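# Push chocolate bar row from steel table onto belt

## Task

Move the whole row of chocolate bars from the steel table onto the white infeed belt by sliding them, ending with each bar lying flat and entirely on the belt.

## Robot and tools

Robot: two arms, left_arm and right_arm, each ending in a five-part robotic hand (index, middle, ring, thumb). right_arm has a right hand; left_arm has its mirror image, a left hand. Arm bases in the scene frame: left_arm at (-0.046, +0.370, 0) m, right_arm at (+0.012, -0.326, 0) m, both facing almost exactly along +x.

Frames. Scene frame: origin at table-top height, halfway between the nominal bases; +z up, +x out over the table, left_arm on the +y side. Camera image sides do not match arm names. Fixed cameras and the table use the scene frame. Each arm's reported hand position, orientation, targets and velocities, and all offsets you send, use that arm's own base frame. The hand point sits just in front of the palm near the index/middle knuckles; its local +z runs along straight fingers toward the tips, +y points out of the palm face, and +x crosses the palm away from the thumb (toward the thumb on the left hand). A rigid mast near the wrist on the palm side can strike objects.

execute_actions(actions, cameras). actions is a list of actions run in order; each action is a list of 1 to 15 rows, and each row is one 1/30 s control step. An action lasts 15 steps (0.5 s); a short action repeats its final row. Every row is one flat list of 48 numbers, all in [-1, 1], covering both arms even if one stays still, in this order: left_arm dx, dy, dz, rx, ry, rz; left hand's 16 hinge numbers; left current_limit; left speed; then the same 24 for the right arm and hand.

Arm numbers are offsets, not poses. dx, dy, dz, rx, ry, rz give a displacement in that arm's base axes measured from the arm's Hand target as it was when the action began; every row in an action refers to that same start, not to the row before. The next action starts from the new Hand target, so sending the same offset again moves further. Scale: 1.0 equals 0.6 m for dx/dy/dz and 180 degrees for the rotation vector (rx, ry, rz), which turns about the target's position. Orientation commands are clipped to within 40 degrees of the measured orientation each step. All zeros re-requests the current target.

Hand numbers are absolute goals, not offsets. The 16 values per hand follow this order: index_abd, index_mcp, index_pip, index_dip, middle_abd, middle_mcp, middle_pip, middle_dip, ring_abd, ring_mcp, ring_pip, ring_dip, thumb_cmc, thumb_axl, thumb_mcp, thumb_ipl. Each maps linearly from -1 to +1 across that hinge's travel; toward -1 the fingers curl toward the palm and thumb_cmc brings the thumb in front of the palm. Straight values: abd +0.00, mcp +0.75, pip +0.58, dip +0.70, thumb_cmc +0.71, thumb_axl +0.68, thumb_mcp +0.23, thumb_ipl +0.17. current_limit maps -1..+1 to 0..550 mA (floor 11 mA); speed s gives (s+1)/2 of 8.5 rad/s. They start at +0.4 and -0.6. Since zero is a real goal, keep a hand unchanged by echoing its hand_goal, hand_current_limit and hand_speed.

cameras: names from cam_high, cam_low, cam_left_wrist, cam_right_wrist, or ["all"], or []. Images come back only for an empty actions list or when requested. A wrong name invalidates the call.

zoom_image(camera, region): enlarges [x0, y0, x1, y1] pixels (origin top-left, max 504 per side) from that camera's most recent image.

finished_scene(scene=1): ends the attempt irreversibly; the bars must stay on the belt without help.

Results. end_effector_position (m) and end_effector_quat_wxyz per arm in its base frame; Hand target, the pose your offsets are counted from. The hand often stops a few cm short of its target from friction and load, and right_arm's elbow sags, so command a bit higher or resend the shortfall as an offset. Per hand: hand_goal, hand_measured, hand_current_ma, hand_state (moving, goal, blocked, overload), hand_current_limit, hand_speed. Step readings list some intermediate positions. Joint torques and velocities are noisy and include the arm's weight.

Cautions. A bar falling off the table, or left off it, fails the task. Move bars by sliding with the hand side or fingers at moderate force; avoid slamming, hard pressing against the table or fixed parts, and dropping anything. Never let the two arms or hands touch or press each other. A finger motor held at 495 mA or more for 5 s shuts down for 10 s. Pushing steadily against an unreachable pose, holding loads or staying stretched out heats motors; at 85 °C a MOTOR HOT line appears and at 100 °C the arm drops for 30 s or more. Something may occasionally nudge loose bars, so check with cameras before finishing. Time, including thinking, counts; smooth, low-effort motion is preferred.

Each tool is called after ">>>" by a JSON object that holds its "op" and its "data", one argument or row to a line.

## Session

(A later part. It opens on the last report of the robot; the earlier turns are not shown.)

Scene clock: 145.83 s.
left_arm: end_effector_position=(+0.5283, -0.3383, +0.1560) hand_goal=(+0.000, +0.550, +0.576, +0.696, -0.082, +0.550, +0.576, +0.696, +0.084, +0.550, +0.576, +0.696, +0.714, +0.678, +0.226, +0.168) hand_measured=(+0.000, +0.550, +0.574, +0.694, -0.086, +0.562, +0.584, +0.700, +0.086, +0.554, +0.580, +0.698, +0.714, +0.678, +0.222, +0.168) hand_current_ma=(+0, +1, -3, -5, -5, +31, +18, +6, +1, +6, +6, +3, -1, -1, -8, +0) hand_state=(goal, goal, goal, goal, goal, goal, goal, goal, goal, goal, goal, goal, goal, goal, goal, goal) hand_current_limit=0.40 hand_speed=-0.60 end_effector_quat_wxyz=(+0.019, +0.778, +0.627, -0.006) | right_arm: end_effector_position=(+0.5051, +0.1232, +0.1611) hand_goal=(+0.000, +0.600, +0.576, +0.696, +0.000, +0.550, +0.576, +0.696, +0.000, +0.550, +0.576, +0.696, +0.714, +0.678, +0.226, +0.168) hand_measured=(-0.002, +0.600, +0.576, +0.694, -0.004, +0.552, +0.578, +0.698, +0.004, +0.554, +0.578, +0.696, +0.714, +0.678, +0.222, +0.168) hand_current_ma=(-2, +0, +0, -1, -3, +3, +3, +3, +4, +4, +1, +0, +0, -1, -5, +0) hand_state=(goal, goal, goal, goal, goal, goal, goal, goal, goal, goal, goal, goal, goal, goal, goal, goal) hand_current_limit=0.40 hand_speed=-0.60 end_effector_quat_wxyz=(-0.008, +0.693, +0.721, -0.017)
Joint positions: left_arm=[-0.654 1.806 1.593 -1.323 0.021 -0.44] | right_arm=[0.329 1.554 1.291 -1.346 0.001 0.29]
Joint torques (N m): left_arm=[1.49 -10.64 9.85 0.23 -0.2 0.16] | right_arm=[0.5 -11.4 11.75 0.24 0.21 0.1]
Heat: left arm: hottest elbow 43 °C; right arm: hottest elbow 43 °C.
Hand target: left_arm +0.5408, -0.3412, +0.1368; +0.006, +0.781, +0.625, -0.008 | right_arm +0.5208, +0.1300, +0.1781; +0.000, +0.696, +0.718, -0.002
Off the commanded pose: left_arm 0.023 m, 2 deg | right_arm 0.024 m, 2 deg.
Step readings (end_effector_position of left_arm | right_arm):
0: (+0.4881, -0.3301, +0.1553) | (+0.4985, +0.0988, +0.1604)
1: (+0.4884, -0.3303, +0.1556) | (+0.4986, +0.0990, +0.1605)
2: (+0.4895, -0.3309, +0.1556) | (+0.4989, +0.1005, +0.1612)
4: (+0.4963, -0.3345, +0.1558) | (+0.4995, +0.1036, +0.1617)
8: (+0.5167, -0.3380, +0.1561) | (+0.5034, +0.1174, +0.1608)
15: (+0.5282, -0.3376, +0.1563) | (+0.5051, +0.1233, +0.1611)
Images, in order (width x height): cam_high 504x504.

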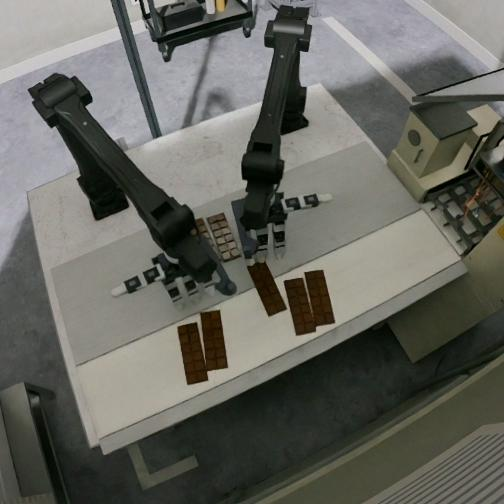

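>>> {"op": "execute_actions", "data": {
  "actions": [
    [[0.066,-0.01,-0.012,0,0,-0.03,0,0.549,0.576,0.696,-0.083,0.549,0.576,0.696,0.083,0.549,0.576,0.696,0.714,0.678,0.226,0.168,0.4,-0.6,0.06,0.0,-0.015,0,0,0,0,0.62,0.576,0.696,0,0.549,0.576,0.696,0,0.549,0.576,0.696,0.714,0.678,0.226,0.168,0.4,-0.6]]
  ],
  "cameras": ["cam_high", "cam_right_wrist"]
}}

>>> {"op": "zoom_image", "data": {
  "camera": "cam_high",
  "region": [140, 270, 260, 390]
}}

>>> {"op": "zoom_image", "data": {
  "camera": "cam_high",
  "region": [220, 220, 340, 340]
}}

Scene clock: 150.00 s.
left_arm: end_effector_position=(+0.5681, -0.3457, +0.1569) hand_goal=(+0.000, +0.550, +0.576, +0.696, -0.082, +0.550, +0.576, +0.696, +0.084, +0.550, +0.576, +0.696, +0.714, +0.678, +0.226, +0.168) hand_measured=(+0.000, +0.550, +0.574, +0.694, -0.096, +0.568, +0.590, +0.702, +0.084, +0.554, +0.580, +0.698, +0.714, +0.678, +0.222, +0.168) hand_current_ma=(+0, +1, -3, -5, -26, +51, +32, +10, -1, +5, +5, +3, -1, -1, -8, +0) hand_state=(goal, goal, goal, goal, goal, goal, goal, goal, goal, goal, goal, goal, goal, goal, goal, goal) hand_current_limit=0.40 hand_speed=-0.60 end_effector_quat_wxyz=(+0.024, +0.807, +0.589, -0.004) | right_arm: end_effector_position=(+0.5388, +0.1306, +0.1631) hand_goal=(+0.000, +0.620, +0.576, +0.696, +0.000, +0.550, +0.576, +0.696, +0.000, +0.550, +0.576, +0.696, +0.714, +0.678, +0.226, +0.168) hand_measured=(-0.002, +0.618, +0.576, +0.694, +0.000, +0.558, +0.580, +0.698, +0.004, +0.554, +0.578, +0.698, +0.714, +0.678, +0.222, +0.168) hand_current_ma=(-2, -2, +0, -1, +0, +11, +4, +1, +3, +4, +3, +2, +0, -1, -5, +0) hand_state=(goal, goal, goal, goal, goal, goal, goal, goal, goal, goal, goal, goal, goal, goal, goal, goal) hand_current_limit=0.40 hand_speed=-0.60 end_effector_quat_wxyz=(-0.006, +0.694, +0.719, -0.011)
Joint positions: left_arm=[-0.61 1.883 1.705 -1.35 0.023 -0.301] | right_arm=[0.321 1.632 1.389 -1.352 0 0.286]
Joint torques (N m): left_arm=[1.32 -11.16 9.69 0.29 -0.23 0.11] | right_arm=[-0.67 -11.46 11.17 0.62 0.28 -0.08]
Heat: left arm: hottest elbow 43 °C; right arm: hottest elbow 44 °C.
Hand target: left_arm +0.5804, -0.3473, +0.1296; +0.006, +0.809, +0.587, -0.008 | right_arm +0.5570, +0.1300, +0.1692; +0.001, +0.696, +0.718, -0.002
Off the commanded pose: left_arm 0.030 m, 2 deg | right_arm 0.019 m, 1 deg.
Step readings (end_effector_position of left_arm | right_arm):
0: (+0.5283, -0.3383, +0.1560) | (+0.5051, +0.1231, +0.1611)
1: (+0.5285, -0.3386, +0.1563) | (+0.5054, +0.1232, +0.1612)
2: (+0.5296, -0.3393, +0.1563) | (+0.5065, +0.1236, +0.1612)
4: (+0.5359, -0.3423, +0.1570) | (+0.5138, +0.1259, +0.1614)
8: (+0.5567, -0.3461, +0.1567) | (+0.5309, +0.1304, +0.1615)
15: (+0.5680, -0.3451, +0.1571) | (+0.5384, +0.1304, +0.1626)
Images, in order (width x height): cam_high 504x504, cam_right_wrist 672x504.

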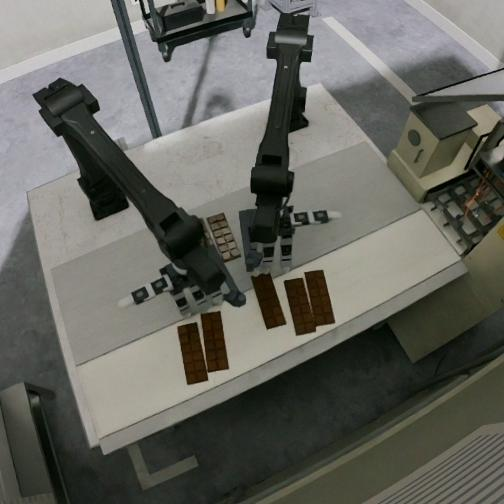

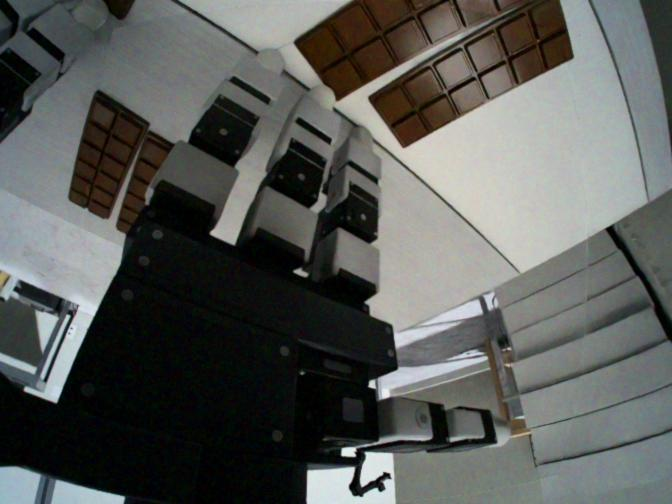

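Scaled by 4.200 from the camera's 504x504 image, which has a finer 720x720 frame.

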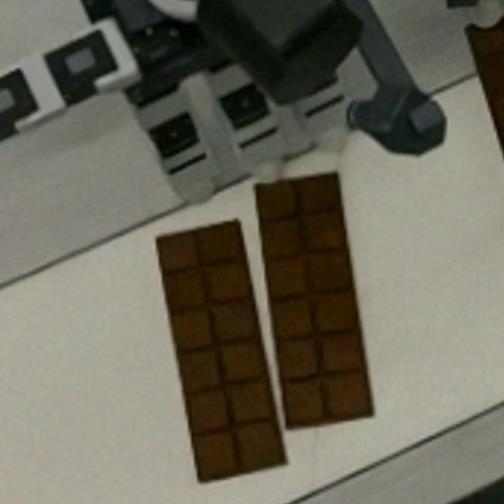

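Scaled by 4.200 from the camera's 504x504 image, which has a finer 720x720 frame.

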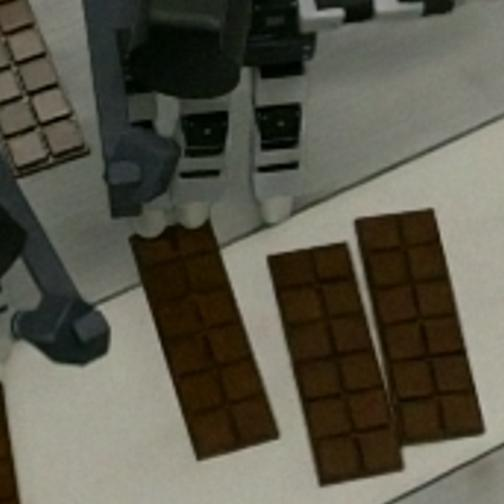

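>>> {"op": "execute_actions", "data": {
  "actions": [
    [[0.07,-0.002,-0.014,0,0,0,0,0.549,0.576,0.696,-0.083,0.549,0.576,0.696,0.083,0.549,0.576,0.696,0.714,0.678,0.226,0.168,0.4,-0.6,0.025,0.0,-0.004,0,0,0,0,0.62,0.576,0.696,0,0.549,0.576,0.696,0,0.549,0.576,0.696,0.714,0.678,0.226,0.168,0.4,-0.6]]
  ],
  "cameras": ["cam_high"]
}}

>>> {"op": "zoom_image", "data": {
  "camera": "cam_high",
  "region": [140, 270, 260, 390]
}}

>>> {"op": "zoom_image", "data": {
  "camera": "cam_high",
  "region": [220, 220, 340, 340]
}}

Scene clock: 152.17 s.
left_arm: end_effector_position=(+0.6093, -0.3499, +0.1573) hand_goal=(+0.000, +0.550, +0.576, +0.696, -0.082, +0.550, +0.576, +0.696, +0.084, +0.550, +0.576, +0.696, +0.714, +0.678, +0.226, +0.168) hand_measured=(-0.026, +0.554, +0.578, +0.696, -0.084, +0.554, +0.580, +0.698, +0.084, +0.552, +0.578, +0.698, +0.714, +0.678, +0.222, +0.168) hand_current_ma=(-62, +10, +4, +0, -4, +8, +6, +5, -1, +4, +4, +3, -1, -1, -8, +0) hand_state=(blocked, goal, goal, goal, goal, goal, goal, goal, goal, goal, goal, goal, goal, goal, goal, goal) hand_current_limit=0.40 hand_speed=-0.60 end_effector_quat_wxyz=(+0.028, +0.807, +0.590, -0.002) | right_arm: end_effector_position=(+0.5549, +0.1313, +0.1639) hand_goal=(+0.000, +0.620, +0.576, +0.696, +0.000, +0.550, +0.576, +0.696, +0.000, +0.550, +0.576, +0.696, +0.714, +0.678, +0.226, +0.168) hand_measured=(-0.002, +0.622, +0.576, +0.696, +0.000, +0.558, +0.580, +0.698, +0.004, +0.554, +0.578, +0.698, +0.714, +0.678, +0.222, +0.168) hand_current_ma=(-2, +1, +0, -1, +0, +14, +4, +1, +3, +4, +3, +2, +0, -1, -5, +0) hand_state=(goal, goal, goal, goal, goal, goal, goal, goal, goal, goal, goal, goal, goal, goal, goal, goal) hand_current_limit=0.40 hand_speed=-0.60 end_effector_quat_wxyz=(-0.004, +0.696, +0.718, -0.007)
Joint positions: left_arm=[-0.578 1.978 1.847 -1.389 0.023 -0.27] | right_arm=[0.313 1.666 1.432 -1.352 0 0.281]
Joint torques (N m): left_arm=[1.73 -11.93 9.59 0.28 -0.2 0.2] | right_arm=[-0.73 -11.75 11.17 0.58 0.28 -0.15]
Heat: left arm: hottest elbow 43 °C; right arm: hottest elbow 44 °C.
Hand target: left_arm +0.6224, -0.3483, +0.1213; +0.006, +0.809, +0.587, -0.008 | right_arm +0.5719, +0.1301, +0.1666; +0.000, +0.696, +0.718, -0.002
Off the commanded pose: left_arm 0.038 m, 3 deg | right_arm 0.017 m, 1 deg.
Step readings (end_effector_position of left_arm | right_arm):
0: (+0.5681, -0.3458, +0.1569) | (+0.5388, +0.1306, +0.1631)
1: (+0.5683, -0.3460, +0.1572) | (+0.5389, +0.1306, +0.1631)
2: (+0.5696, -0.3464, +0.1572) | (+0.5394, +0.1308, +0.1632)
4: (+0.5770, -0.3492, +0.1572) | (+0.5432, +0.1312, +0.1634)
8: (+0.5996, -0.3522, +0.1573) | (+0.5525, +0.1315, +0.1637)
15: (+0.6090, -0.3496, +0.1573) | (+0.5549, +0.1313, +0.1639)
Images, in order (width x height): cam_high 504x504.

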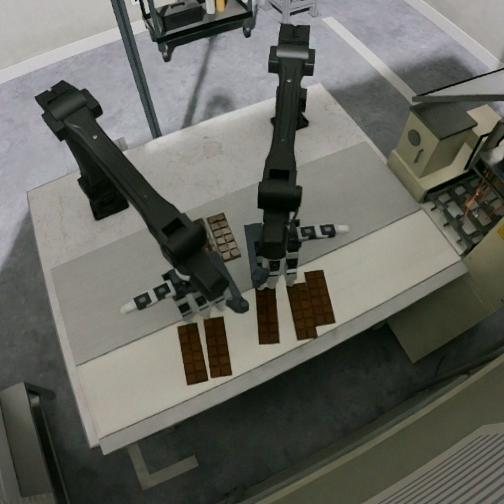

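Scaled by 4.200 from the camera's 504x504 image, which has a finer 720x720 frame.

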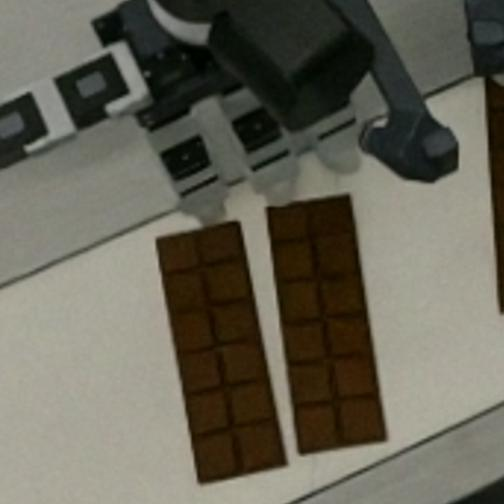

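Scaled by 4.200 from the camera's 504x504 image, which has a finer 720x720 frame.

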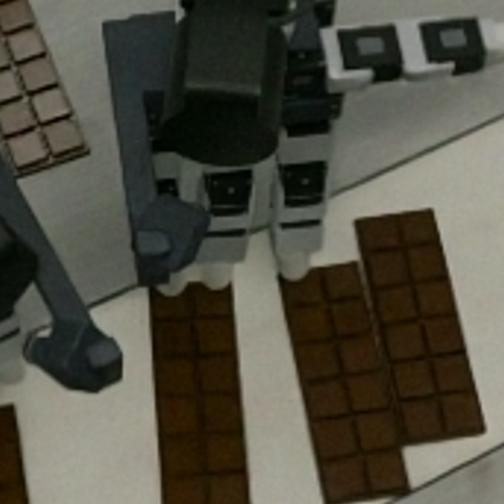

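>>> {"op": "zoom_image", "data": {
  "camera": "cam_high",
  "region": [240, 250, 350, 360]
}}

>>> {"op": "zoom_image", "data": {
  "camera": "cam_high",
  "region": [160, 290, 270, 400]
}}

Scaled by 4.582 from the camera's 504x504 image, which has a finer 720x720 frame.

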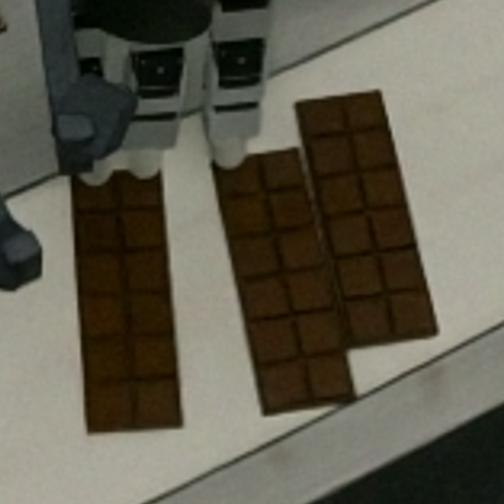

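Scaled by 4.582 from the camera's 504x504 image, which has a finer 720x720 frame.

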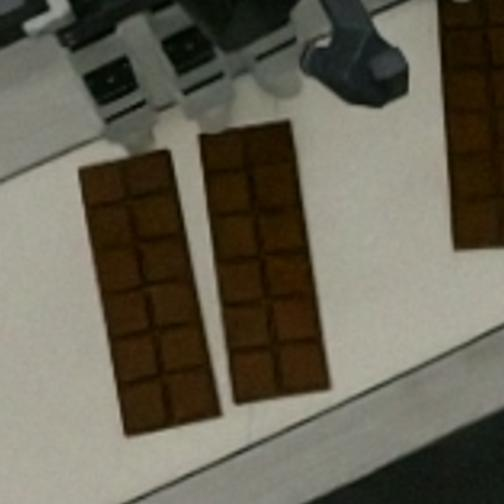

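>>> {"op": "execute_actions", "data": {
  "actions": [
    [[0.022,0.0,-0.005,0,0,0,0,0.7,0.576,0.696,-0.083,0.549,0.576,0.696,0.083,0.549,0.576,0.696,0.714,0.678,0.226,0.168,0.4,-0.6,-0.06,-0.01,0.05,0,0,0,0,0.549,0.576,0.696,0,0.549,0.576,0.696,0,0.549,0.576,0.696,0.714,0.678,0.226,0.168,0.4,-0.6]]
  ],
  "cameras": ["cam_high"]
}}

>>> {"op": "zoom_image", "data": {
  "camera": "cam_high",
  "region": [240, 250, 350, 360]
}}

>>> {"op": "zoom_image", "data": {
  "camera": "cam_high",
  "region": [150, 190, 260, 300]
}}

Scene clock: 158.40 s.
left_arm: end_effector_position=(+0.6250, -0.3553, +0.1627) hand_goal=(+0.000, +0.700, +0.576, +0.696, -0.082, +0.550, +0.576, +0.696, +0.084, +0.550, +0.576, +0.696, +0.714, +0.678, +0.226, +0.168) hand_measured=(-0.028, +0.684, +0.562, +0.688, -0.084, +0.554, +0.580, +0.698, +0.084, +0.552, +0.578, +0.698, +0.714, +0.678, +0.222, +0.168) hand_current_ma=(-63, -42, -35, -19, -4, +8, +6, +5, -1, +4, +4, +3, -1, -1, -8, +0) hand_state=(blocked, goal, goal, goal, goal, goal, goal, goal, goal, goal, goal, goal, goal, goal, goal, goal) hand_current_limit=0.40 hand_speed=-0.60 end_effector_quat_wxyz=(+0.038, +0.810, +0.586, +0.004) | right_arm: end_effector_position=(+0.5388, +0.1260, +0.1919) hand_goal=(+0.000, +0.550, +0.576, +0.696, +0.000, +0.550, +0.576, +0.696, +0.000, +0.550, +0.576, +0.696, +0.714, +0.678, +0.226, +0.168) hand_measured=(-0.002, +0.554, +0.578, +0.696, -0.002, +0.552, +0.576, +0.696, +0.002, +0.552, +0.578, +0.698, +0.714, +0.678, +0.222, +0.168) hand_current_ma=(-2, +4, +2, +0, -1, +1, +1, +0, +3, +3, +2, +2, +0, -1, -5, +0) hand_state=(goal, goal, goal, goal, goal, goal, goal, goal, goal, goal, goal, goal, goal, goal, goal, goal) hand_current_limit=0.40 hand_speed=-0.60 end_effector_quat_wxyz=(+0.000, +0.696, +0.718, -0.001)
Joint positions: left_arm=[-0.572 2.008 1.903 -1.393 0.021 -0.254] | right_arm=[0.313 1.6 1.422 -1.395 0 0.281]
Joint torques (N m): left_arm=[2.02 -12.04 8.99 0.06 -0.09 0.11] | right_arm=[0.15 -14.45 8.01 0.14 0.25 -0.03]
Heat: left arm: hottest elbow 43 °C; right arm: hottest elbow 45 °C.
Hand target: left_arm +0.6357, -0.3484, +0.1183; +0.006, +0.809, +0.587, -0.008 | right_arm +0.5359, +0.1240, +0.1967; +0.000, +0.696, +0.718, -0.002
Off the commanded pose: left_arm 0.046 m, 4 deg | right_arm 0.006 m, 0 deg.
Step readings (end_effector_position of left_arm | right_arm):
0: (+0.6094, -0.3500, +0.1574) | (+0.5549, +0.1313, +0.1639)
1: (+0.6094, -0.3500, +0.1572) | (+0.5548, +0.1312, +0.1638)
2: (+0.6101, -0.3505, +0.1577) | (+0.5542, +0.1310, +0.1641)
4: (+0.6143, -0.3530, +0.1595) | (+0.5516, +0.1302, +0.1656)
8: (+0.6230, -0.3548, +0.1623) | (+0.5443, +0.1278, +0.1734)
15: (+0.6250, -0.3551, +0.1628) | (+0.5392, +0.1261, +0.1916)
Images, in order (width x height): cam_high 504x504.

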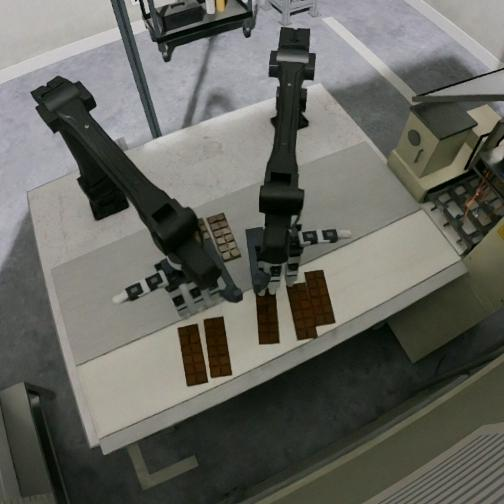

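Scaled by 4.582 from the camera's 504x504 image, which has a finer 720x720 frame.

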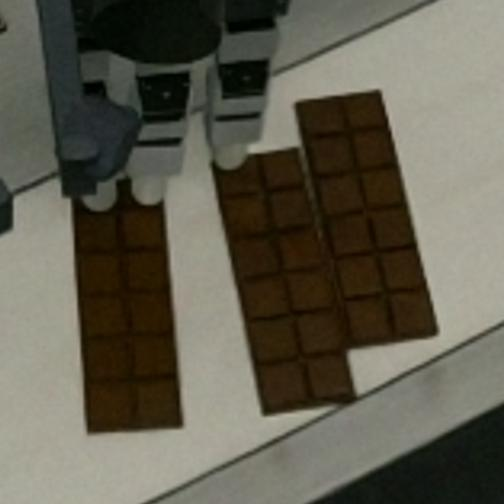

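Scaled by 4.582 from the camera's 504x504 image, which has a finer 720x720 frame.

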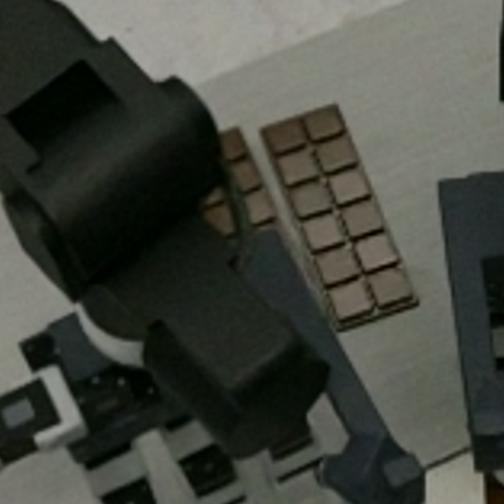

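>>> {"op": "execute_actions", "data": {
  "actions": [
    [[0.0,0.0,0.17,-0.0153,-0.09,0.0365,0,0.206,0.576,0.696,0,-0.068,0.576,0.696,0,-0.068,0.576,0.696,0.714,0.678,0.226,0.168,0.4,-0.6,-0.17,0.06,0.02,0,0,0,0,0.549,0.576,0.696,0,0.549,0.576,0.696,0,0.549,0.576,0.696,0.714,0.678,0.226,0.168,0.4,-0.6]],
    [[0.06,-0.01,0.0,-0.0154,-0.0901,0.0365,0,0.206,0.576,0.696,0,-0.068,0.576,0.696,0,-0.068,0.576,0.696,0.714,0.678,0.226,0.168,0.4,-0.6,-0.17,0.06,0.0,0,0,0,0,0.549,0.576,0.696,0,0.549,0.576,0.696,0,0.549,0.576,0.696,0.714,0.678,0.226,0.168,0.4,-0.6]]
  ],
  "cameras": ["cam_high", "cam_left_wrist"]
}}

>>> {"op": "zoom_image", "data": {
  "camera": "cam_high",
  "region": [240, 250, 350, 360]
}}

Scene clock: 164.87 s.
left_arm: end_effector_position=(+0.6712, -0.3499, +0.2203) hand_goal=(+0.000, +0.206, +0.576, +0.696, +0.000, -0.068, +0.576, +0.696, +0.000, -0.068, +0.576, +0.696, +0.714, +0.678, +0.226, +0.168) hand_measured=(-0.002, +0.220, +0.580, +0.700, -0.004, -0.048, +0.580, +0.698, +0.002, -0.050, +0.578, +0.698, +0.716, +0.678, +0.222, +0.168) hand_current_ma=(-4, +35, +7, +5, -5, +57, +6, +5, +3, +48, +4, +3, +3, -1, -8, +0) hand_state=(goal, goal, goal, goal, goal, blocked, goal, goal, goal, goal, goal, goal, goal, goal, goal, goal) hand_current_limit=0.40 hand_speed=-0.60 end_effector_quat_wxyz=(+0.200, +0.712, +0.646, +0.190) | right_arm: end_effector_position=(+0.3350, +0.1950, +0.2057) hand_goal=(+0.000, +0.550, +0.576, +0.696, +0.000, +0.550, +0.576, +0.696, +0.000, +0.550, +0.576, +0.696, +0.714, +0.678, +0.226, +0.168) hand_measured=(-0.002, +0.550, +0.576, +0.696, -0.002, +0.552, +0.576, +0.696, +0.002, +0.552, +0.576, +0.698, +0.712, +0.678, +0.222, +0.168) hand_current_ma=(-1, +1, +1, +0, -1, +1, +0, +0, +2, +1, +1, +2, -1, -1, -5, +0) hand_state=(goal, goal, goal, goal, goal, goal, goal, goal, goal, goal, goal, goal, goal, goal, goal, goal) hand_current_limit=0.40 hand_speed=-0.60 end_effector_quat_wxyz=(-0.001, +0.695, +0.719, -0.001)
Joint positions: left_arm=[-0.616 1.907 1.701 -0.872 -0.276 -0.449] | right_arm=[0.712 1.21 1.065 -1.428 -0.002 0.679]
Joint torques (N m): left_arm=[0.32 -16.26 8.54 2.07 -0.54 -0.16] | right_arm=[1.08 -7.36 8.32 0.12 0.3 0.1]
Heat: left arm: hottest elbow 43 °C; right arm: hottest elbow 44 °C.
Hand target: left_arm +0.6717, -0.3545, +0.2203; +0.209, +0.707, +0.649, +0.190 | right_arm +0.3320, +0.1960, +0.2087; +0.000, +0.696, +0.718, -0.002
Off the commanded pose: left_arm 0.004 m, 1 deg | right_arm 0.004 m, 0 deg.
Step readings (end_effector_position of left_arm | right_arm):
0: (+0.6250, -0.3552, +0.1627) | (+0.5388, +0.1260, +0.1919)
1: (+0.6251, -0.3549, +0.1628) | (+0.5382, +0.1258, +0.1912)
2: (+0.6267, -0.3538, +0.1648) | (+0.5337, +0.1272, +0.1894)
4: (+0.6306, -0.3498, +0.1685) | (+0.5127, +0.1275, +0.1831)
8: (+0.6349, -0.3434, +0.1785) | (+0.4590, +0.1444, +0.1808)
15: (+0.6377, -0.3428, +0.2073) | (+0.4371, +0.1643, +0.2082)
16: (+0.6385, -0.3425, +0.2099) | (+0.4367, +0.1635, +0.2088)
17: (+0.6426, -0.3411, +0.2143) | (+0.4324, +0.1646, +0.2071)
19: (+0.6529, -0.3407, +0.2209) | (+0.4134, +0.1656, +0.2000)
23: (+0.6657, -0.3441, +0.2208) | (+0.3591, +0.1856, +0.1908)
30: (+0.6697, -0.3480, +0.2182) | (+0.3356, +0.1987, +0.2054)
Images, in order (width x height): cam_high 504x504, cam_left_wrist 672x504.

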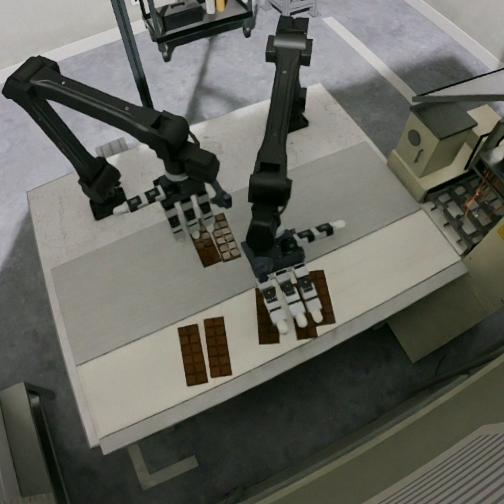

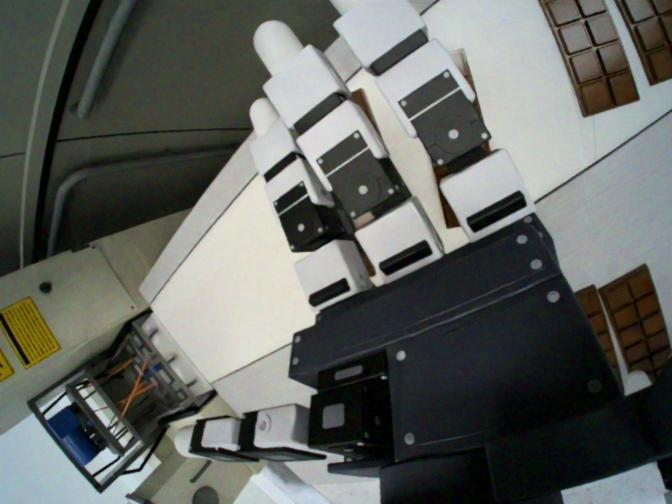

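Scaled by 4.582 from the camera's 504x504 image, which has a finer 720x720 frame.

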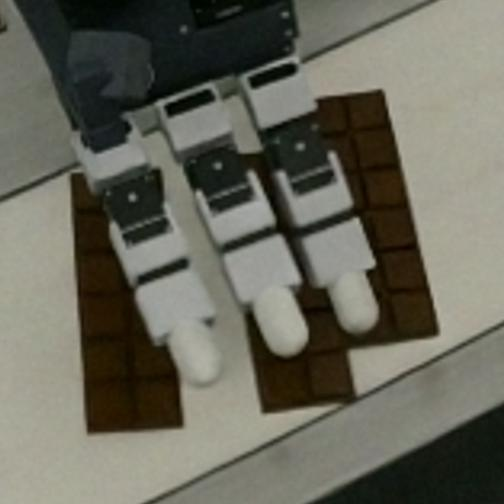

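>>> {"op": "execute_actions", "data": {
  "actions": [
    [[0.168,0.0,0.0,0,0,0,0,0.206,0.576,0.696,0,-0.068,0.576,0.696,0,-0.068,0.576,0.696,0.714,0.678,0.226,0.168,0.4,-0.6,-0.18,0.0725,-0.02,0.0166,0,-0.01,0,0.549,0.576,0.696,0,0.549,0.576,0.696,0,0.549,0.576,0.696,0.714,0.678,0.226,0.168,0.4,-0.6]]
  ],
  "cameras": ["cam_high", "cam_right_wrist"]
}}

>>> {"op": "zoom_image", "data": {
  "camera": "cam_high",
  "region": [240, 250, 350, 360]
}}

>>> {"op": "zoom_image", "data": {
  "camera": "cam_high",
  "region": [150, 170, 250, 270]
}}

Scene clock: 170.30 s.
left_arm: end_effector_position=(+0.7639, -0.3409, +0.1976) hand_goal=(+0.000, +0.206, +0.576, +0.696, +0.000, -0.068, +0.576, +0.696, +0.000, -0.068, +0.576, +0.696, +0.714, +0.678, +0.226, +0.168) hand_measured=(-0.002, +0.220, +0.580, +0.700, -0.002, -0.048, +0.580, +0.698, +0.002, -0.050, +0.578, +0.698, +0.718, +0.678, +0.222, +0.168) hand_current_ma=(-3, +35, +7, +5, -4, +57, +6, +5, +3, +48, +4, +3, +8, -1, -8, +0) hand_state=(goal, goal, goal, goal, goal, blocked, goal, goal, goal, goal, goal, goal, goal, goal, goal, goal) hand_current_limit=0.40 hand_speed=-0.60 end_effector_quat_wxyz=(+0.195, +0.704, +0.657, +0.186) | right_arm: end_effector_position=(+0.2234, +0.2340, +0.1927) hand_goal=(+0.000, +0.550, +0.576, +0.696, +0.000, +0.550, +0.576, +0.696, +0.000, +0.550, +0.576, +0.696, +0.714, +0.678, +0.226, +0.168) hand_measured=(-0.002, +0.550, +0.576, +0.696, -0.002, +0.552, +0.576, +0.696, +0.002, +0.552, +0.576, +0.698, +0.712, +0.678, +0.222, +0.168) hand_current_ma=(-1, +1, +0, +0, -1, +1, +0, +0, +1, +1, +0, +2, -1, -1, -5, +0) hand_state=(goal, goal, goal, goal, goal, goal, goal, goal, goal, goal, goal, goal, goal, goal, goal, goal) hand_current_limit=0.40 hand_speed=-0.60 end_effector_quat_wxyz=(-0.018, +0.706, +0.708, +0.006)
Joint positions: left_arm=[-0.532 2.136 2.014 -0.954 -0.239 -0.403] | right_arm=[1.059 1.094 0.947 -1.403 -0.031 1.056]
Joint torques (N m): left_arm=[0.26 -18.73 12.6 0.98 -0.36 0.15] | right_arm=[0.97 -5.42 8.59 0.98 0.28 0.09]
Heat: left arm: hottest elbow 43 °C; right arm: hottest elbow 43 °C.
Hand target: left_arm +0.7725, -0.3543, +0.2204; +0.209, +0.707, +0.649, +0.190 | right_arm +0.2240, +0.2396, +0.1967; -0.018, +0.707, +0.707, +0.017
Off the commanded pose: left_arm 0.028 m, 2 deg | right_arm 0.007 m, 1 deg.
Step readings (end_effector_position of left_arm | right_arm):
0: (+0.6712, -0.3499, +0.2203) | (+0.3350, +0.1950, +0.2057)
1: (+0.6711, -0.3500, +0.2203) | (+0.3342, +0.1953, +0.2053)
2: (+0.6727, -0.3502, +0.2196) | (+0.3295, +0.1969, +0.2035)
4: (+0.6852, -0.3563, +0.2203) | (+0.3072, +0.2054, +0.1960)
8: (+0.7265, -0.3584, +0.2178) | (+0.2479, +0.2292, +0.1851)
15: (+0.7603, -0.3357, +0.1909) | (+0.2248, +0.2380, +0.1920)
Images, in order (width x height): cam_high 504x504, cam_right_wrist 672x504.

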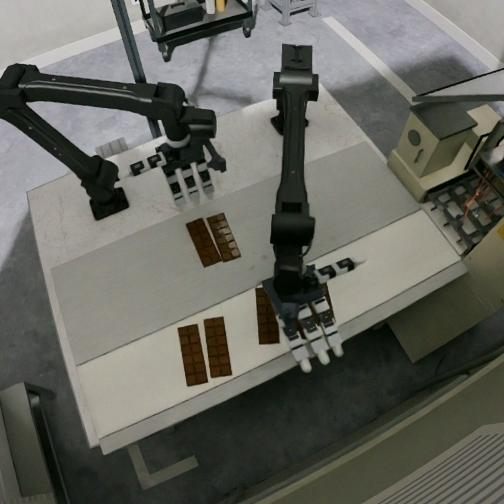

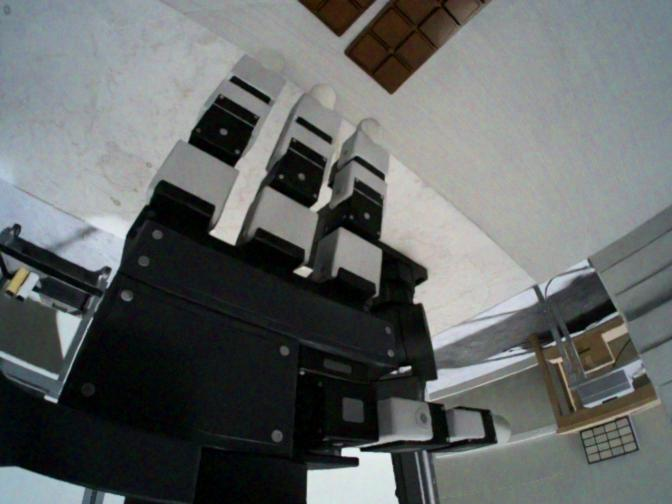

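Scaled by 4.582 from the camera's 504x504 image, which has a finer 720x720 frame.

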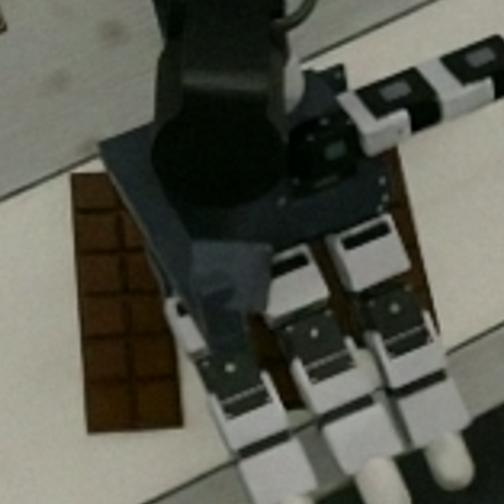

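Scaled by 5.040 from the camera's 504x504 image, which has a finer 720x720 frame.

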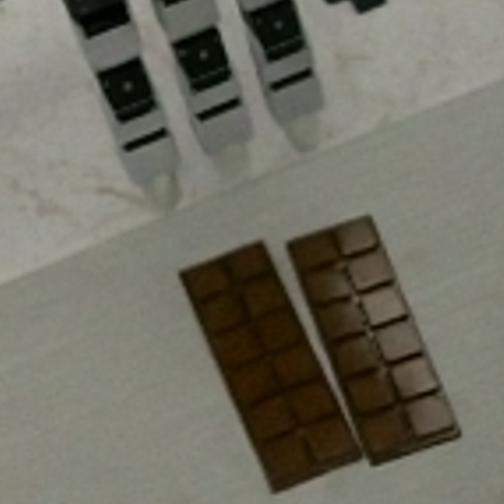

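>>> {"op": "execute_actions", "data": {
  "actions": [
    [[-0.046,0.0,-0.086,0,0,0,0,0.549,0.576,0.696,0,-0.068,0.576,0.696,0,-0.068,0.576,0.696,0.714,0.678,0.226,0.168,0.4,-0.6,0.0,-0.084,-0.03,0,0,0,0,0.549,0.576,0.696,-0.083,0.549,0.576,0.696,0.083,0.549,0.576,0.696,0.714,0.678,0.226,0.168,0.4,-0.6]]
  ],
  "cameras": ["cam_high", "cam_right_wrist", "cam_left_wrist"]
}}

>>> {"op": "zoom_image", "data": {
  "camera": "cam_high",
  "region": [250, 270, 350, 370]
}}

>>> {"op": "zoom_image", "data": {
  "camera": "cam_high",
  "region": [150, 170, 250, 270]
}}

Scene clock: 176.60 s.
left_arm: end_effector_position=(+0.7461, -0.3481, +0.1577) hand_goal=(+0.000, +0.550, +0.576, +0.696, +0.000, -0.068, +0.576, +0.696, +0.000, -0.068, +0.576, +0.696, +0.714, +0.678, +0.226, +0.168) hand_measured=(+0.008, +0.548, +0.570, +0.692, -0.002, -0.048, +0.580, +0.698, +0.002, -0.052, +0.578, +0.698, +0.718, +0.678, +0.222, +0.168) hand_current_ma=(+12, -2, -11, -9, -4, +54, +6, +5, +3, +45, +4, +3, +8, -1, -8, +0) hand_state=(goal, goal, goal, goal, goal, goal, goal, goal, goal, goal, goal, goal, goal, goal, goal, goal) hand_current_limit=0.40 hand_speed=-0.60 end_effector_quat_wxyz=(+0.194, +0.709, +0.651, +0.189) | right_arm: end_effector_position=(+0.2214, +0.1890, +0.1757) hand_goal=(+0.000, +0.550, +0.576, +0.696, -0.082, +0.550, +0.576, +0.696, +0.084, +0.550, +0.576, +0.696, +0.714, +0.678, +0.226, +0.168) hand_measured=(-0.002, +0.550, +0.576, +0.696, -0.078, +0.552, +0.576, +0.696, +0.082, +0.552, +0.576, +0.698, +0.714, +0.678, +0.222, +0.168) hand_current_ma=(-1, +1, +0, +0, +3, +1, +0, +0, -3, +2, +0, +2, +0, -1, -5, +0) hand_state=(goal, goal, goal, goal, goal, goal, goal, goal, goal, goal, goal, goal, goal, goal, goal, goal) hand_current_limit=0.40 hand_speed=-0.60 end_effector_quat_wxyz=(-0.015, +0.708, +0.706, +0.011)
Joint positions: left_arm=[-0.553 2.12 1.878 -0.835 -0.252 -0.403] | right_arm=[0.983 0.982 0.828 -1.39 -0.026 0.985]
Joint torques (N m): left_arm=[0.32 -19.78 8.23 2.09 -0.26 -0.05] | right_arm=[-0.5 -3.96 8.32 0.55 0.09 -0.13]
Heat: left arm: hottest elbow 43 °C; right arm: hottest elbow 43 °C.
Hand target: left_arm +0.7448, -0.3544, +0.1688; +0.209, +0.707, +0.649, +0.190 | right_arm +0.2239, +0.1891, +0.1787; -0.018, +0.707, +0.707, +0.017
Off the commanded pose: left_arm 0.013 m, 2 deg | right_arm 0.004 m, 1 deg.
Step readings (end_effector_position of left_arm | right_arm):
0: (+0.7639, -0.3409, +0.1976) | (+0.2233, +0.2340, +0.1927)
1: (+0.7639, -0.3409, +0.1976) | (+0.2232, +0.2337, +0.1925)
2: (+0.7636, -0.3418, +0.1968) | (+0.2230, +0.2323, +0.1911)
4: (+0.7617, -0.3440, +0.1933) | (+0.2216, +0.2235, +0.1848)
8: (+0.7513, -0.3429, +0.1683) | (+0.2182, +0.1953, +0.1736)
15: (+0.7458, -0.3471, +0.1571) | (+0.2209, +0.1883, +0.1757)
Images, in order (width x height): cam_high 504x504, cam_left_wrist 672x504, cam_right_wrist 672x504.

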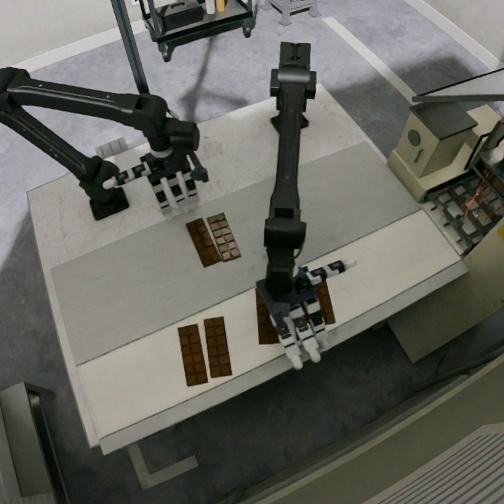

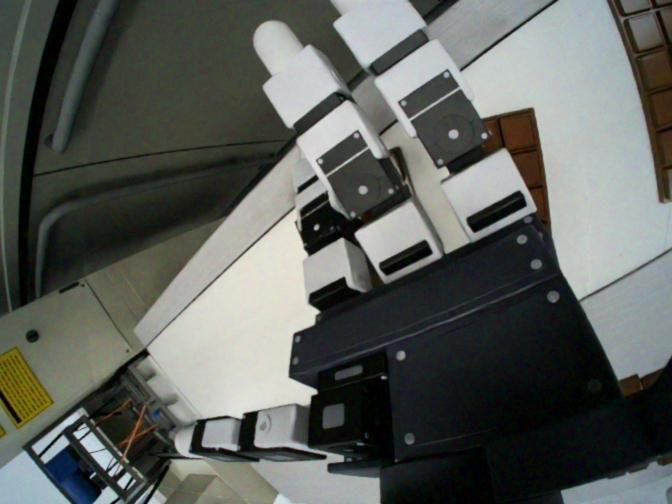

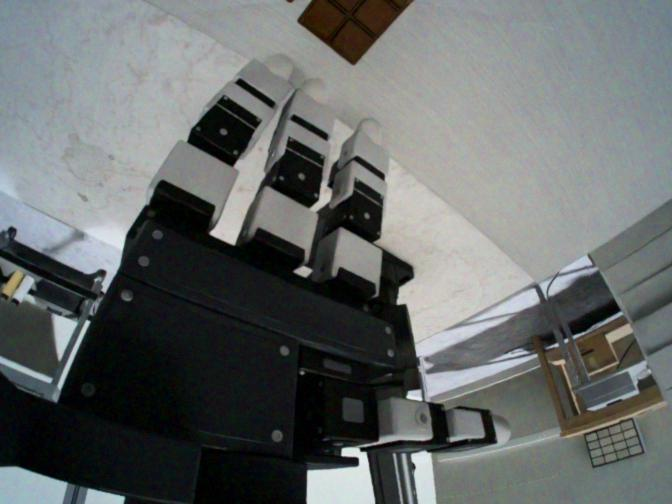

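Scaled by 5.040 from the camera's 504x504 image, which has a finer 720x720 frame.

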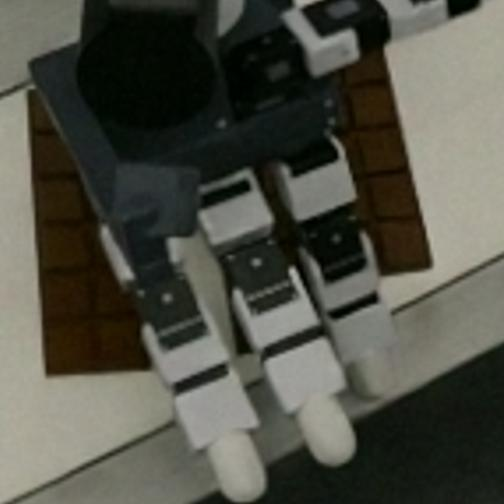

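Scaled by 5.040 from the camera's 504x504 image, which has a finer 720x720 frame.

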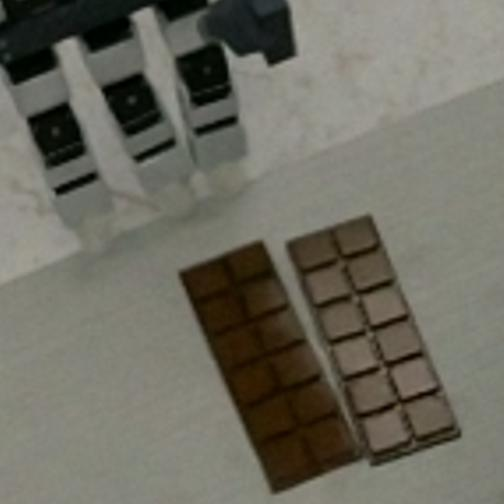

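>>> {"op": "execute_actions", "data": {
  "actions": [
    [[-0.05,0.0,0.0,0,0,0,0,0.549,0.576,0.696,0,-0.068,0.576,0.696,0,-0.068,0.576,0.696,0.714,0.678,0.226,0.168,0.4,-0.6,0.0,-0.007,-0.031,0,0,0,0,0.549,0.576,0.696,-0.083,0.549,0.576,0.696,0.083,0.549,0.576,0.696,0.714,0.678,0.226,0.168,0.4,-0.6]]
  ],
  "cameras": ["cam_high", "cam_left_wrist"]
}}

>>> {"op": "zoom_image", "data": {
  "camera": "cam_high",
  "region": [250, 270, 350, 370]
}}

Scene clock: 178.30 s.
left_arm: end_effector_position=(+0.7183, -0.3482, +0.1552) hand_goal=(+0.000, +0.550, +0.576, +0.696, +0.000, -0.068, +0.576, +0.696, +0.000, -0.068, +0.576, +0.696, +0.714, +0.678, +0.226, +0.168) hand_measured=(+0.002, +0.540, +0.562, +0.688, -0.002, -0.048, +0.580, +0.698, +0.002, -0.052, +0.578, +0.698, +0.718, +0.678, +0.222, +0.168) hand_current_ma=(+3, -24, -31, -19, -4, +54, +6, +5, +3, +45, +4, +3, +8, -1, -8, +0) hand_state=(moving, goal, goal, goal, goal, goal, goal, goal, goal, goal, goal, goal, goal, goal, goal, goal) hand_current_limit=0.40 hand_speed=-0.60 end_effector_quat_wxyz=(+0.193, +0.713, +0.647, +0.191) | right_arm: end_effector_position=(+0.2198, +0.1830, +0.1573) hand_goal=(+0.000, +0.550, +0.576, +0.696, -0.082, +0.550, +0.576, +0.696, +0.084, +0.550, +0.576, +0.696, +0.714, +0.678, +0.226, +0.168) hand_measured=(-0.002, +0.550, +0.576, +0.696, -0.078, +0.552, +0.576, +0.696, +0.082, +0.552, +0.576, +0.698, +0.714, +0.678, +0.222, +0.168) hand_current_ma=(-1, +1, +0, +0, +3, +1, +0, +0, -3, +2, +0, +2, +0, -1, -5, +0) hand_state=(goal, goal, goal, goal, goal, goal, goal, goal, goal, goal, goal, goal, goal, goal, goal, goal) hand_current_limit=0.40 hand_speed=-0.60 end_effector_quat_wxyz=(-0.015, +0.707, +0.707, +0.006)
Joint positions: left_arm=[-0.574 2.057 1.766 -0.791 -0.262 -0.412] | right_arm=[0.973 0.98 0.779 -1.352 -0.027 0.975]
Joint torques (N m): left_arm=[0.26 -19.6 8.02 1.76 -0.31 -0.18] | right_arm=[-0.67 -3.96 8.17 0.99 0.11 -0.11]
Heat: left arm: hottest elbow 43 °C; right arm: hottest elbow 43 °C.
Hand target: left_arm +0.7148, -0.3545, +0.1688; +0.209, +0.707, +0.649, +0.190 | right_arm +0.2239, +0.1850, +0.1602; -0.018, +0.707, +0.707, +0.017
Off the commanded pose: left_arm 0.015 m, 2 deg | right_arm 0.005 m, 1 deg.
Step readings (end_effector_position of left_arm | right_arm):
0: (+0.7461, -0.3481, +0.1577) | (+0.2214, +0.1891, +0.1757)
1: (+0.7458, -0.3479, +0.1570) | (+0.2213, +0.1890, +0.1755)
2: (+0.7445, -0.3481, +0.1569) | (+0.2213, +0.1887, +0.1749)
4: (+0.7377, -0.3477, +0.1548) | (+0.2215, +0.1876, +0.1706)
8: (+0.7248, -0.3451, +0.1542) | (+0.2192, +0.1828, +0.1595)
15: (+0.7184, -0.3484, +0.1551) | (+0.2197, +0.1828, +0.1573)
Images, in order (width x height): cam_high 504x504, cam_left_wrist 672x504.

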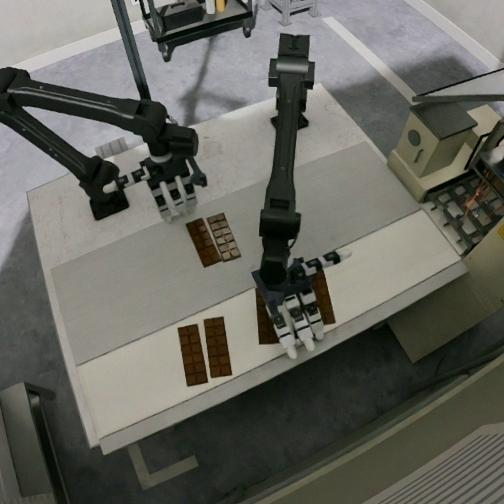

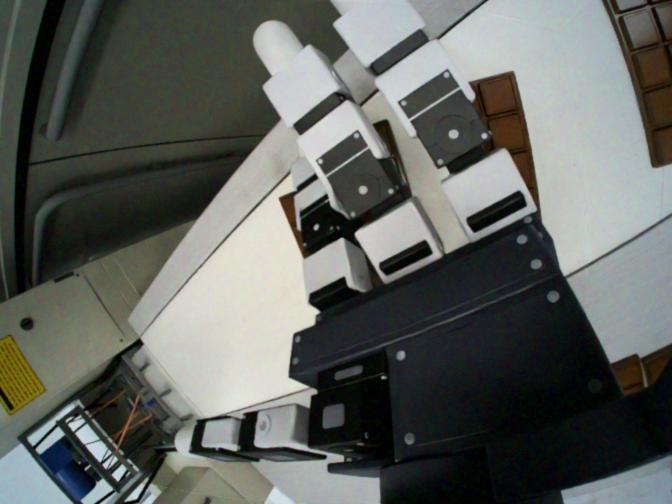

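Scaled by 5.040 from the camera's 504x504 image, which has a finer 720x720 frame.

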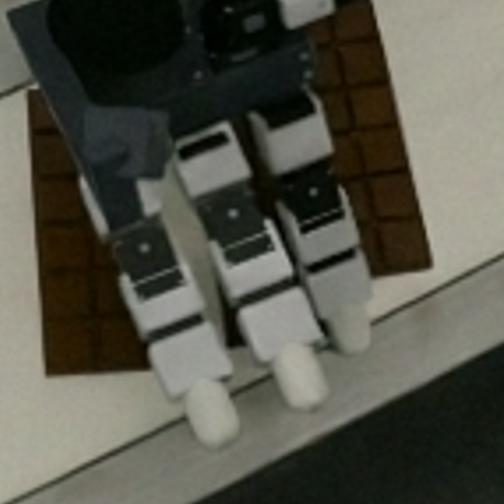

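>>> {"op": "execute_actions", "data": {
  "actions": [
    [[-0.033,0,0,0,0,0,0,0.549,0.576,0.696,0,-0.068,0.576,0.696,0,-0.068,0.576,0.696,0.714,0.678,0.226,0.168,0.4,-0.6,0,0,0,0,0,0,0,0.549,0.576,0.696,-0.083,0.549,0.576,0.696,0.083,0.549,0.576,0.696,0.714,0.678,0.226,0.168,0.4,-0.6]]
  ],
  "cameras": ["cam_high"]
}}

Scene clock: 182.93 s.
left_arm: end_effector_position=(+0.6984, -0.3482, +0.1544) hand_goal=(+0.000, +0.550, +0.576, +0.696, +0.000, -0.068, +0.576, +0.696, +0.000, -0.068, +0.576, +0.696, +0.714, +0.678, +0.226, +0.168) hand_measured=(+0.004, +0.540, +0.562, +0.688, -0.002, -0.048, +0.580, +0.698, +0.002, -0.052, +0.578, +0.698, +0.718, +0.678, +0.222, +0.168) hand_current_ma=(+6, -21, -30, -19, -4, +54, +6, +5, +3, +45, +4, +3, +8, -1, -8, +0) hand_state=(goal, goal, goal, goal, goal, goal, goal, goal, goal, goal, goal, goal, goal, goal, goal, goal) hand_current_limit=0.40 hand_speed=-0.60 end_effector_quat_wxyz=(+0.192, +0.713, +0.647, +0.190) | right_arm: end_effector_position=(+0.2198, +0.1830, +0.1573) hand_goal=(+0.000, +0.550, +0.576, +0.696, -0.082, +0.550, +0.576, +0.696, +0.084, +0.550, +0.576, +0.696, +0.714, +0.678, +0.226, +0.168) hand_measured=(-0.002, +0.550, +0.576, +0.696, -0.078, +0.552, +0.576, +0.696, +0.082, +0.552, +0.576, +0.698, +0.714, +0.678, +0.222, +0.168) hand_current_ma=(-1, +1, +0, +0, +3, +1, +0, +0, -3, +2, +0, +2, +0, -1, -5, +0) hand_state=(goal, goal, goal, goal, goal, goal, goal, goal, goal, goal, goal, goal, goal, goal, goal, goal) hand_current_limit=0.40 hand_speed=-0.60 end_effector_quat_wxyz=(-0.015, +0.707, +0.707, +0.006)
Joint positions: left_arm=[-0.591 2.015 1.697 -0.769 -0.27 -0.428] | right_arm=[0.973 0.98 0.779 -1.352 -0.027 0.974]
Joint torques (N m): left_arm=[0.09 -18.43 8.08 1.85 -0.36 -0.18] | right_arm=[-0.56 -3.96 8.23 1.01 0.1 -0.14]
Heat: left arm: hottest elbow 43 °C; right arm: hottest elbow 42 °C.
Hand target: left_arm +0.6949, -0.3545, +0.1688; +0.209, +0.707, +0.649, +0.190 | right_arm +0.2239, +0.1849, +0.1602; -0.018, +0.707, +0.707, +0.017
Off the commanded pose: left_arm 0.016 m, 2 deg | right_arm 0.005 m, 1 deg.
Step readings (end_effector_position of left_arm | right_arm):
0: (+0.7183, -0.3482, +0.1552) | (+0.2198, +0.1830, +0.1573)
1: (+0.7183, -0.3481, +0.1552) | (+0.2198, +0.1830, +0.1573)
2: (+0.7172, -0.3485, +0.1550) | (+0.2198, +0.1830, +0.1573)
4: (+0.7128, -0.3471, +0.1539) | (+0.2198, +0.1830, +0.1573)
8: (+0.7033, -0.3452, +0.1540) | (+0.2198, +0.1830, +0.1573)
15: (+0.6985, -0.3483, +0.1544) | (+0.2198, +0.1830, +0.1573)
Images, in order (width x height): cam_high 504x504.

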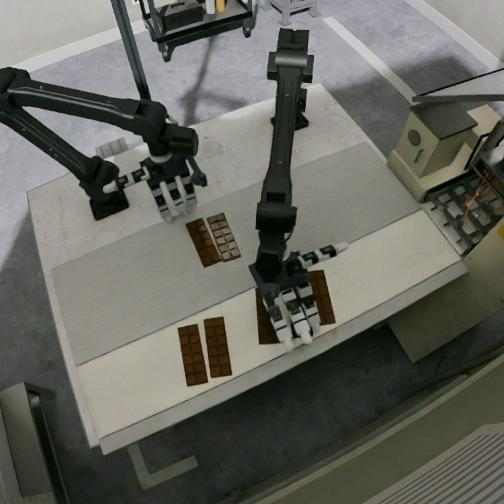

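>>> {"op": "zoom_image", "data": {
  "camera": "cam_high",
  "region": [220, 250, 370, 370]
}}

>>> {"op": "execute_actions", "data": {
  "actions": [
    [[-0.025,0,0.002,0,0,0,0,0.549,0.576,0.696,0,-0.068,0.576,0.696,0,-0.068,0.576,0.696,0.714,0.678,0.226,0.168,0.4,-0.6,0,0,0,0,0,0,0,0.549,0.576,0.696,-0.083,0.549,0.576,0.696,0.083,0.549,0.576,0.696,0.714,0.678,0.226,0.168,0.4,-0.6]]
  ],
  "cameras": ["cam_high"]
}}

>>> {"op": "zoom_image", "data": {
  "camera": "cam_high",
  "region": [220, 250, 370, 370]
}}

Scaled by 3.360 from the camera's 504x504 image, which has a finer 720x720 frame.

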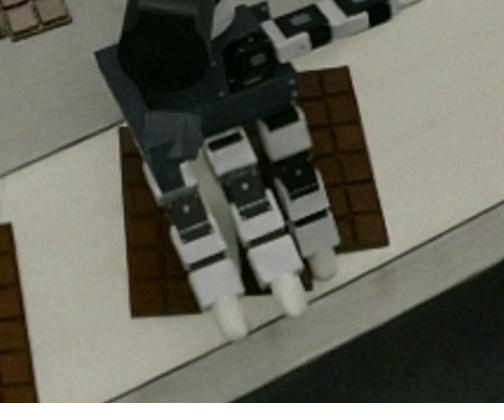

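Scene clock: 184.03 s.
left_arm: end_effector_position=(+0.6834, -0.3487, +0.1548) hand_goal=(+0.000, +0.550, +0.576, +0.696, +0.000, -0.068, +0.576, +0.696, +0.000, -0.068, +0.576, +0.696, +0.714, +0.678, +0.226, +0.168) hand_measured=(+0.000, +0.542, +0.564, +0.688, -0.002, -0.048, +0.580, +0.698, +0.002, -0.052, +0.578, +0.698, +0.718, +0.678, +0.222, +0.168) hand_current_ma=(+1, -15, -25, -19, -4, +54, +6, +5, +3, +45, +4, +3, +8, -1, -8, +0) hand_state=(goal, goal, goal, goal, goal, goal, goal, goal, goal, goal, goal, goal, goal, goal, goal, goal) hand_current_limit=0.40 hand_speed=-0.60 end_effector_quat_wxyz=(+0.192, +0.713, +0.647, +0.190) | right_arm: end_effector_position=(+0.2198, +0.1830, +0.1573) hand_goal=(+0.000, +0.550, +0.576, +0.696, -0.082, +0.550, +0.576, +0.696, +0.084, +0.550, +0.576, +0.696, +0.714, +0.678, +0.226, +0.168) hand_measured=(-0.002, +0.550, +0.576, +0.696, -0.078, +0.552, +0.576, +0.696, +0.082, +0.552, +0.576, +0.698, +0.714, +0.678, +0.222, +0.168) hand_current_ma=(-1, +1, +0, +0, +3, +1, +0, +0, -3, +2, +0, +2, +0, -1, -5, +0) hand_state=(goal, goal, goal, goal, goal, goal, goal, goal, goal, goal, goal, goal, goal, goal, goal, goal) hand_current_limit=0.40 hand_speed=-0.60 end_effector_quat_wxyz=(-0.015, +0.707, +0.707, +0.006)
Joint positions: left_arm=[-0.604 1.985 1.649 -0.757 -0.276 -0.439] | right_arm=[0.973 0.98 0.779 -1.352 -0.027 0.974]
Joint torques (N m): left_arm=[0.09 -18.55 8.06 1.8 -0.41 -0.17] | right_arm=[-0.62 -3.9 8.14 0.99 0.09 -0.12]
Heat: left arm: hottest elbow 43 °C; right arm: hottest elbow 42 °C.
Hand target: left_arm +0.6800, -0.3544, +0.1701; +0.209, +0.707, +0.649, +0.190 | right_arm +0.2239, +0.1849, +0.1602; -0.018, +0.707, +0.707, +0.017
Off the commanded pose: left_arm 0.017 m, 2 deg | right_arm 0.005 m, 1 deg.
Step readings (end_effector_position of left_arm | right_arm):
0: (+0.6984, -0.3482, +0.1544) | (+0.2198, +0.1830, +0.1573)
1: (+0.6984, -0.3481, +0.1543) | (+0.2198, +0.1830, +0.1573)
2: (+0.6979, -0.3477, +0.1541) | (+0.2198, +0.1830, +0.1573)
4: (+0.6948, -0.3466, +0.1537) | (+0.2198, +0.1830, +0.1573)
8: (+0.6873, -0.3461, +0.1542) | (+0.2198, +0.1830, +0.1573)
15: (+0.6834, -0.3488, +0.1546) | (+0.2198, +0.1830, +0.1573)
Images, in order (width x height): cam_high 504x504.

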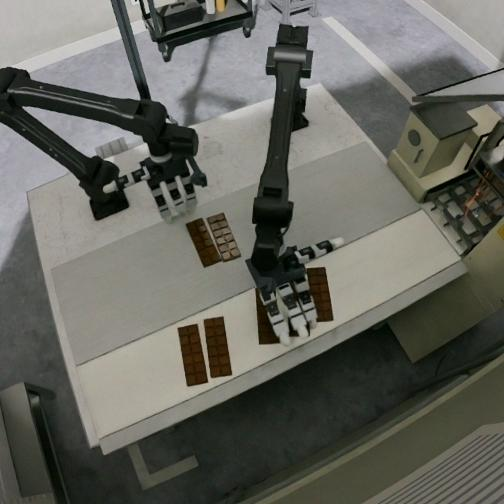

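Scaled by 3.360 from the camera's 504x504 image, which has a finer 720x720 frame.

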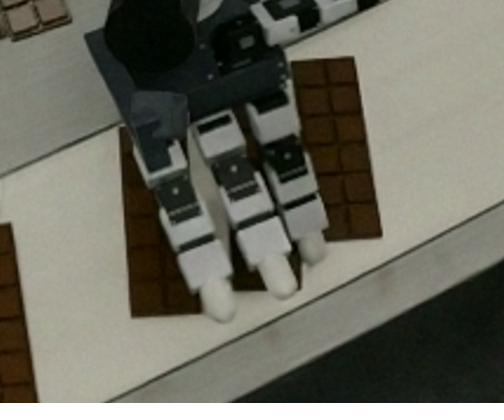

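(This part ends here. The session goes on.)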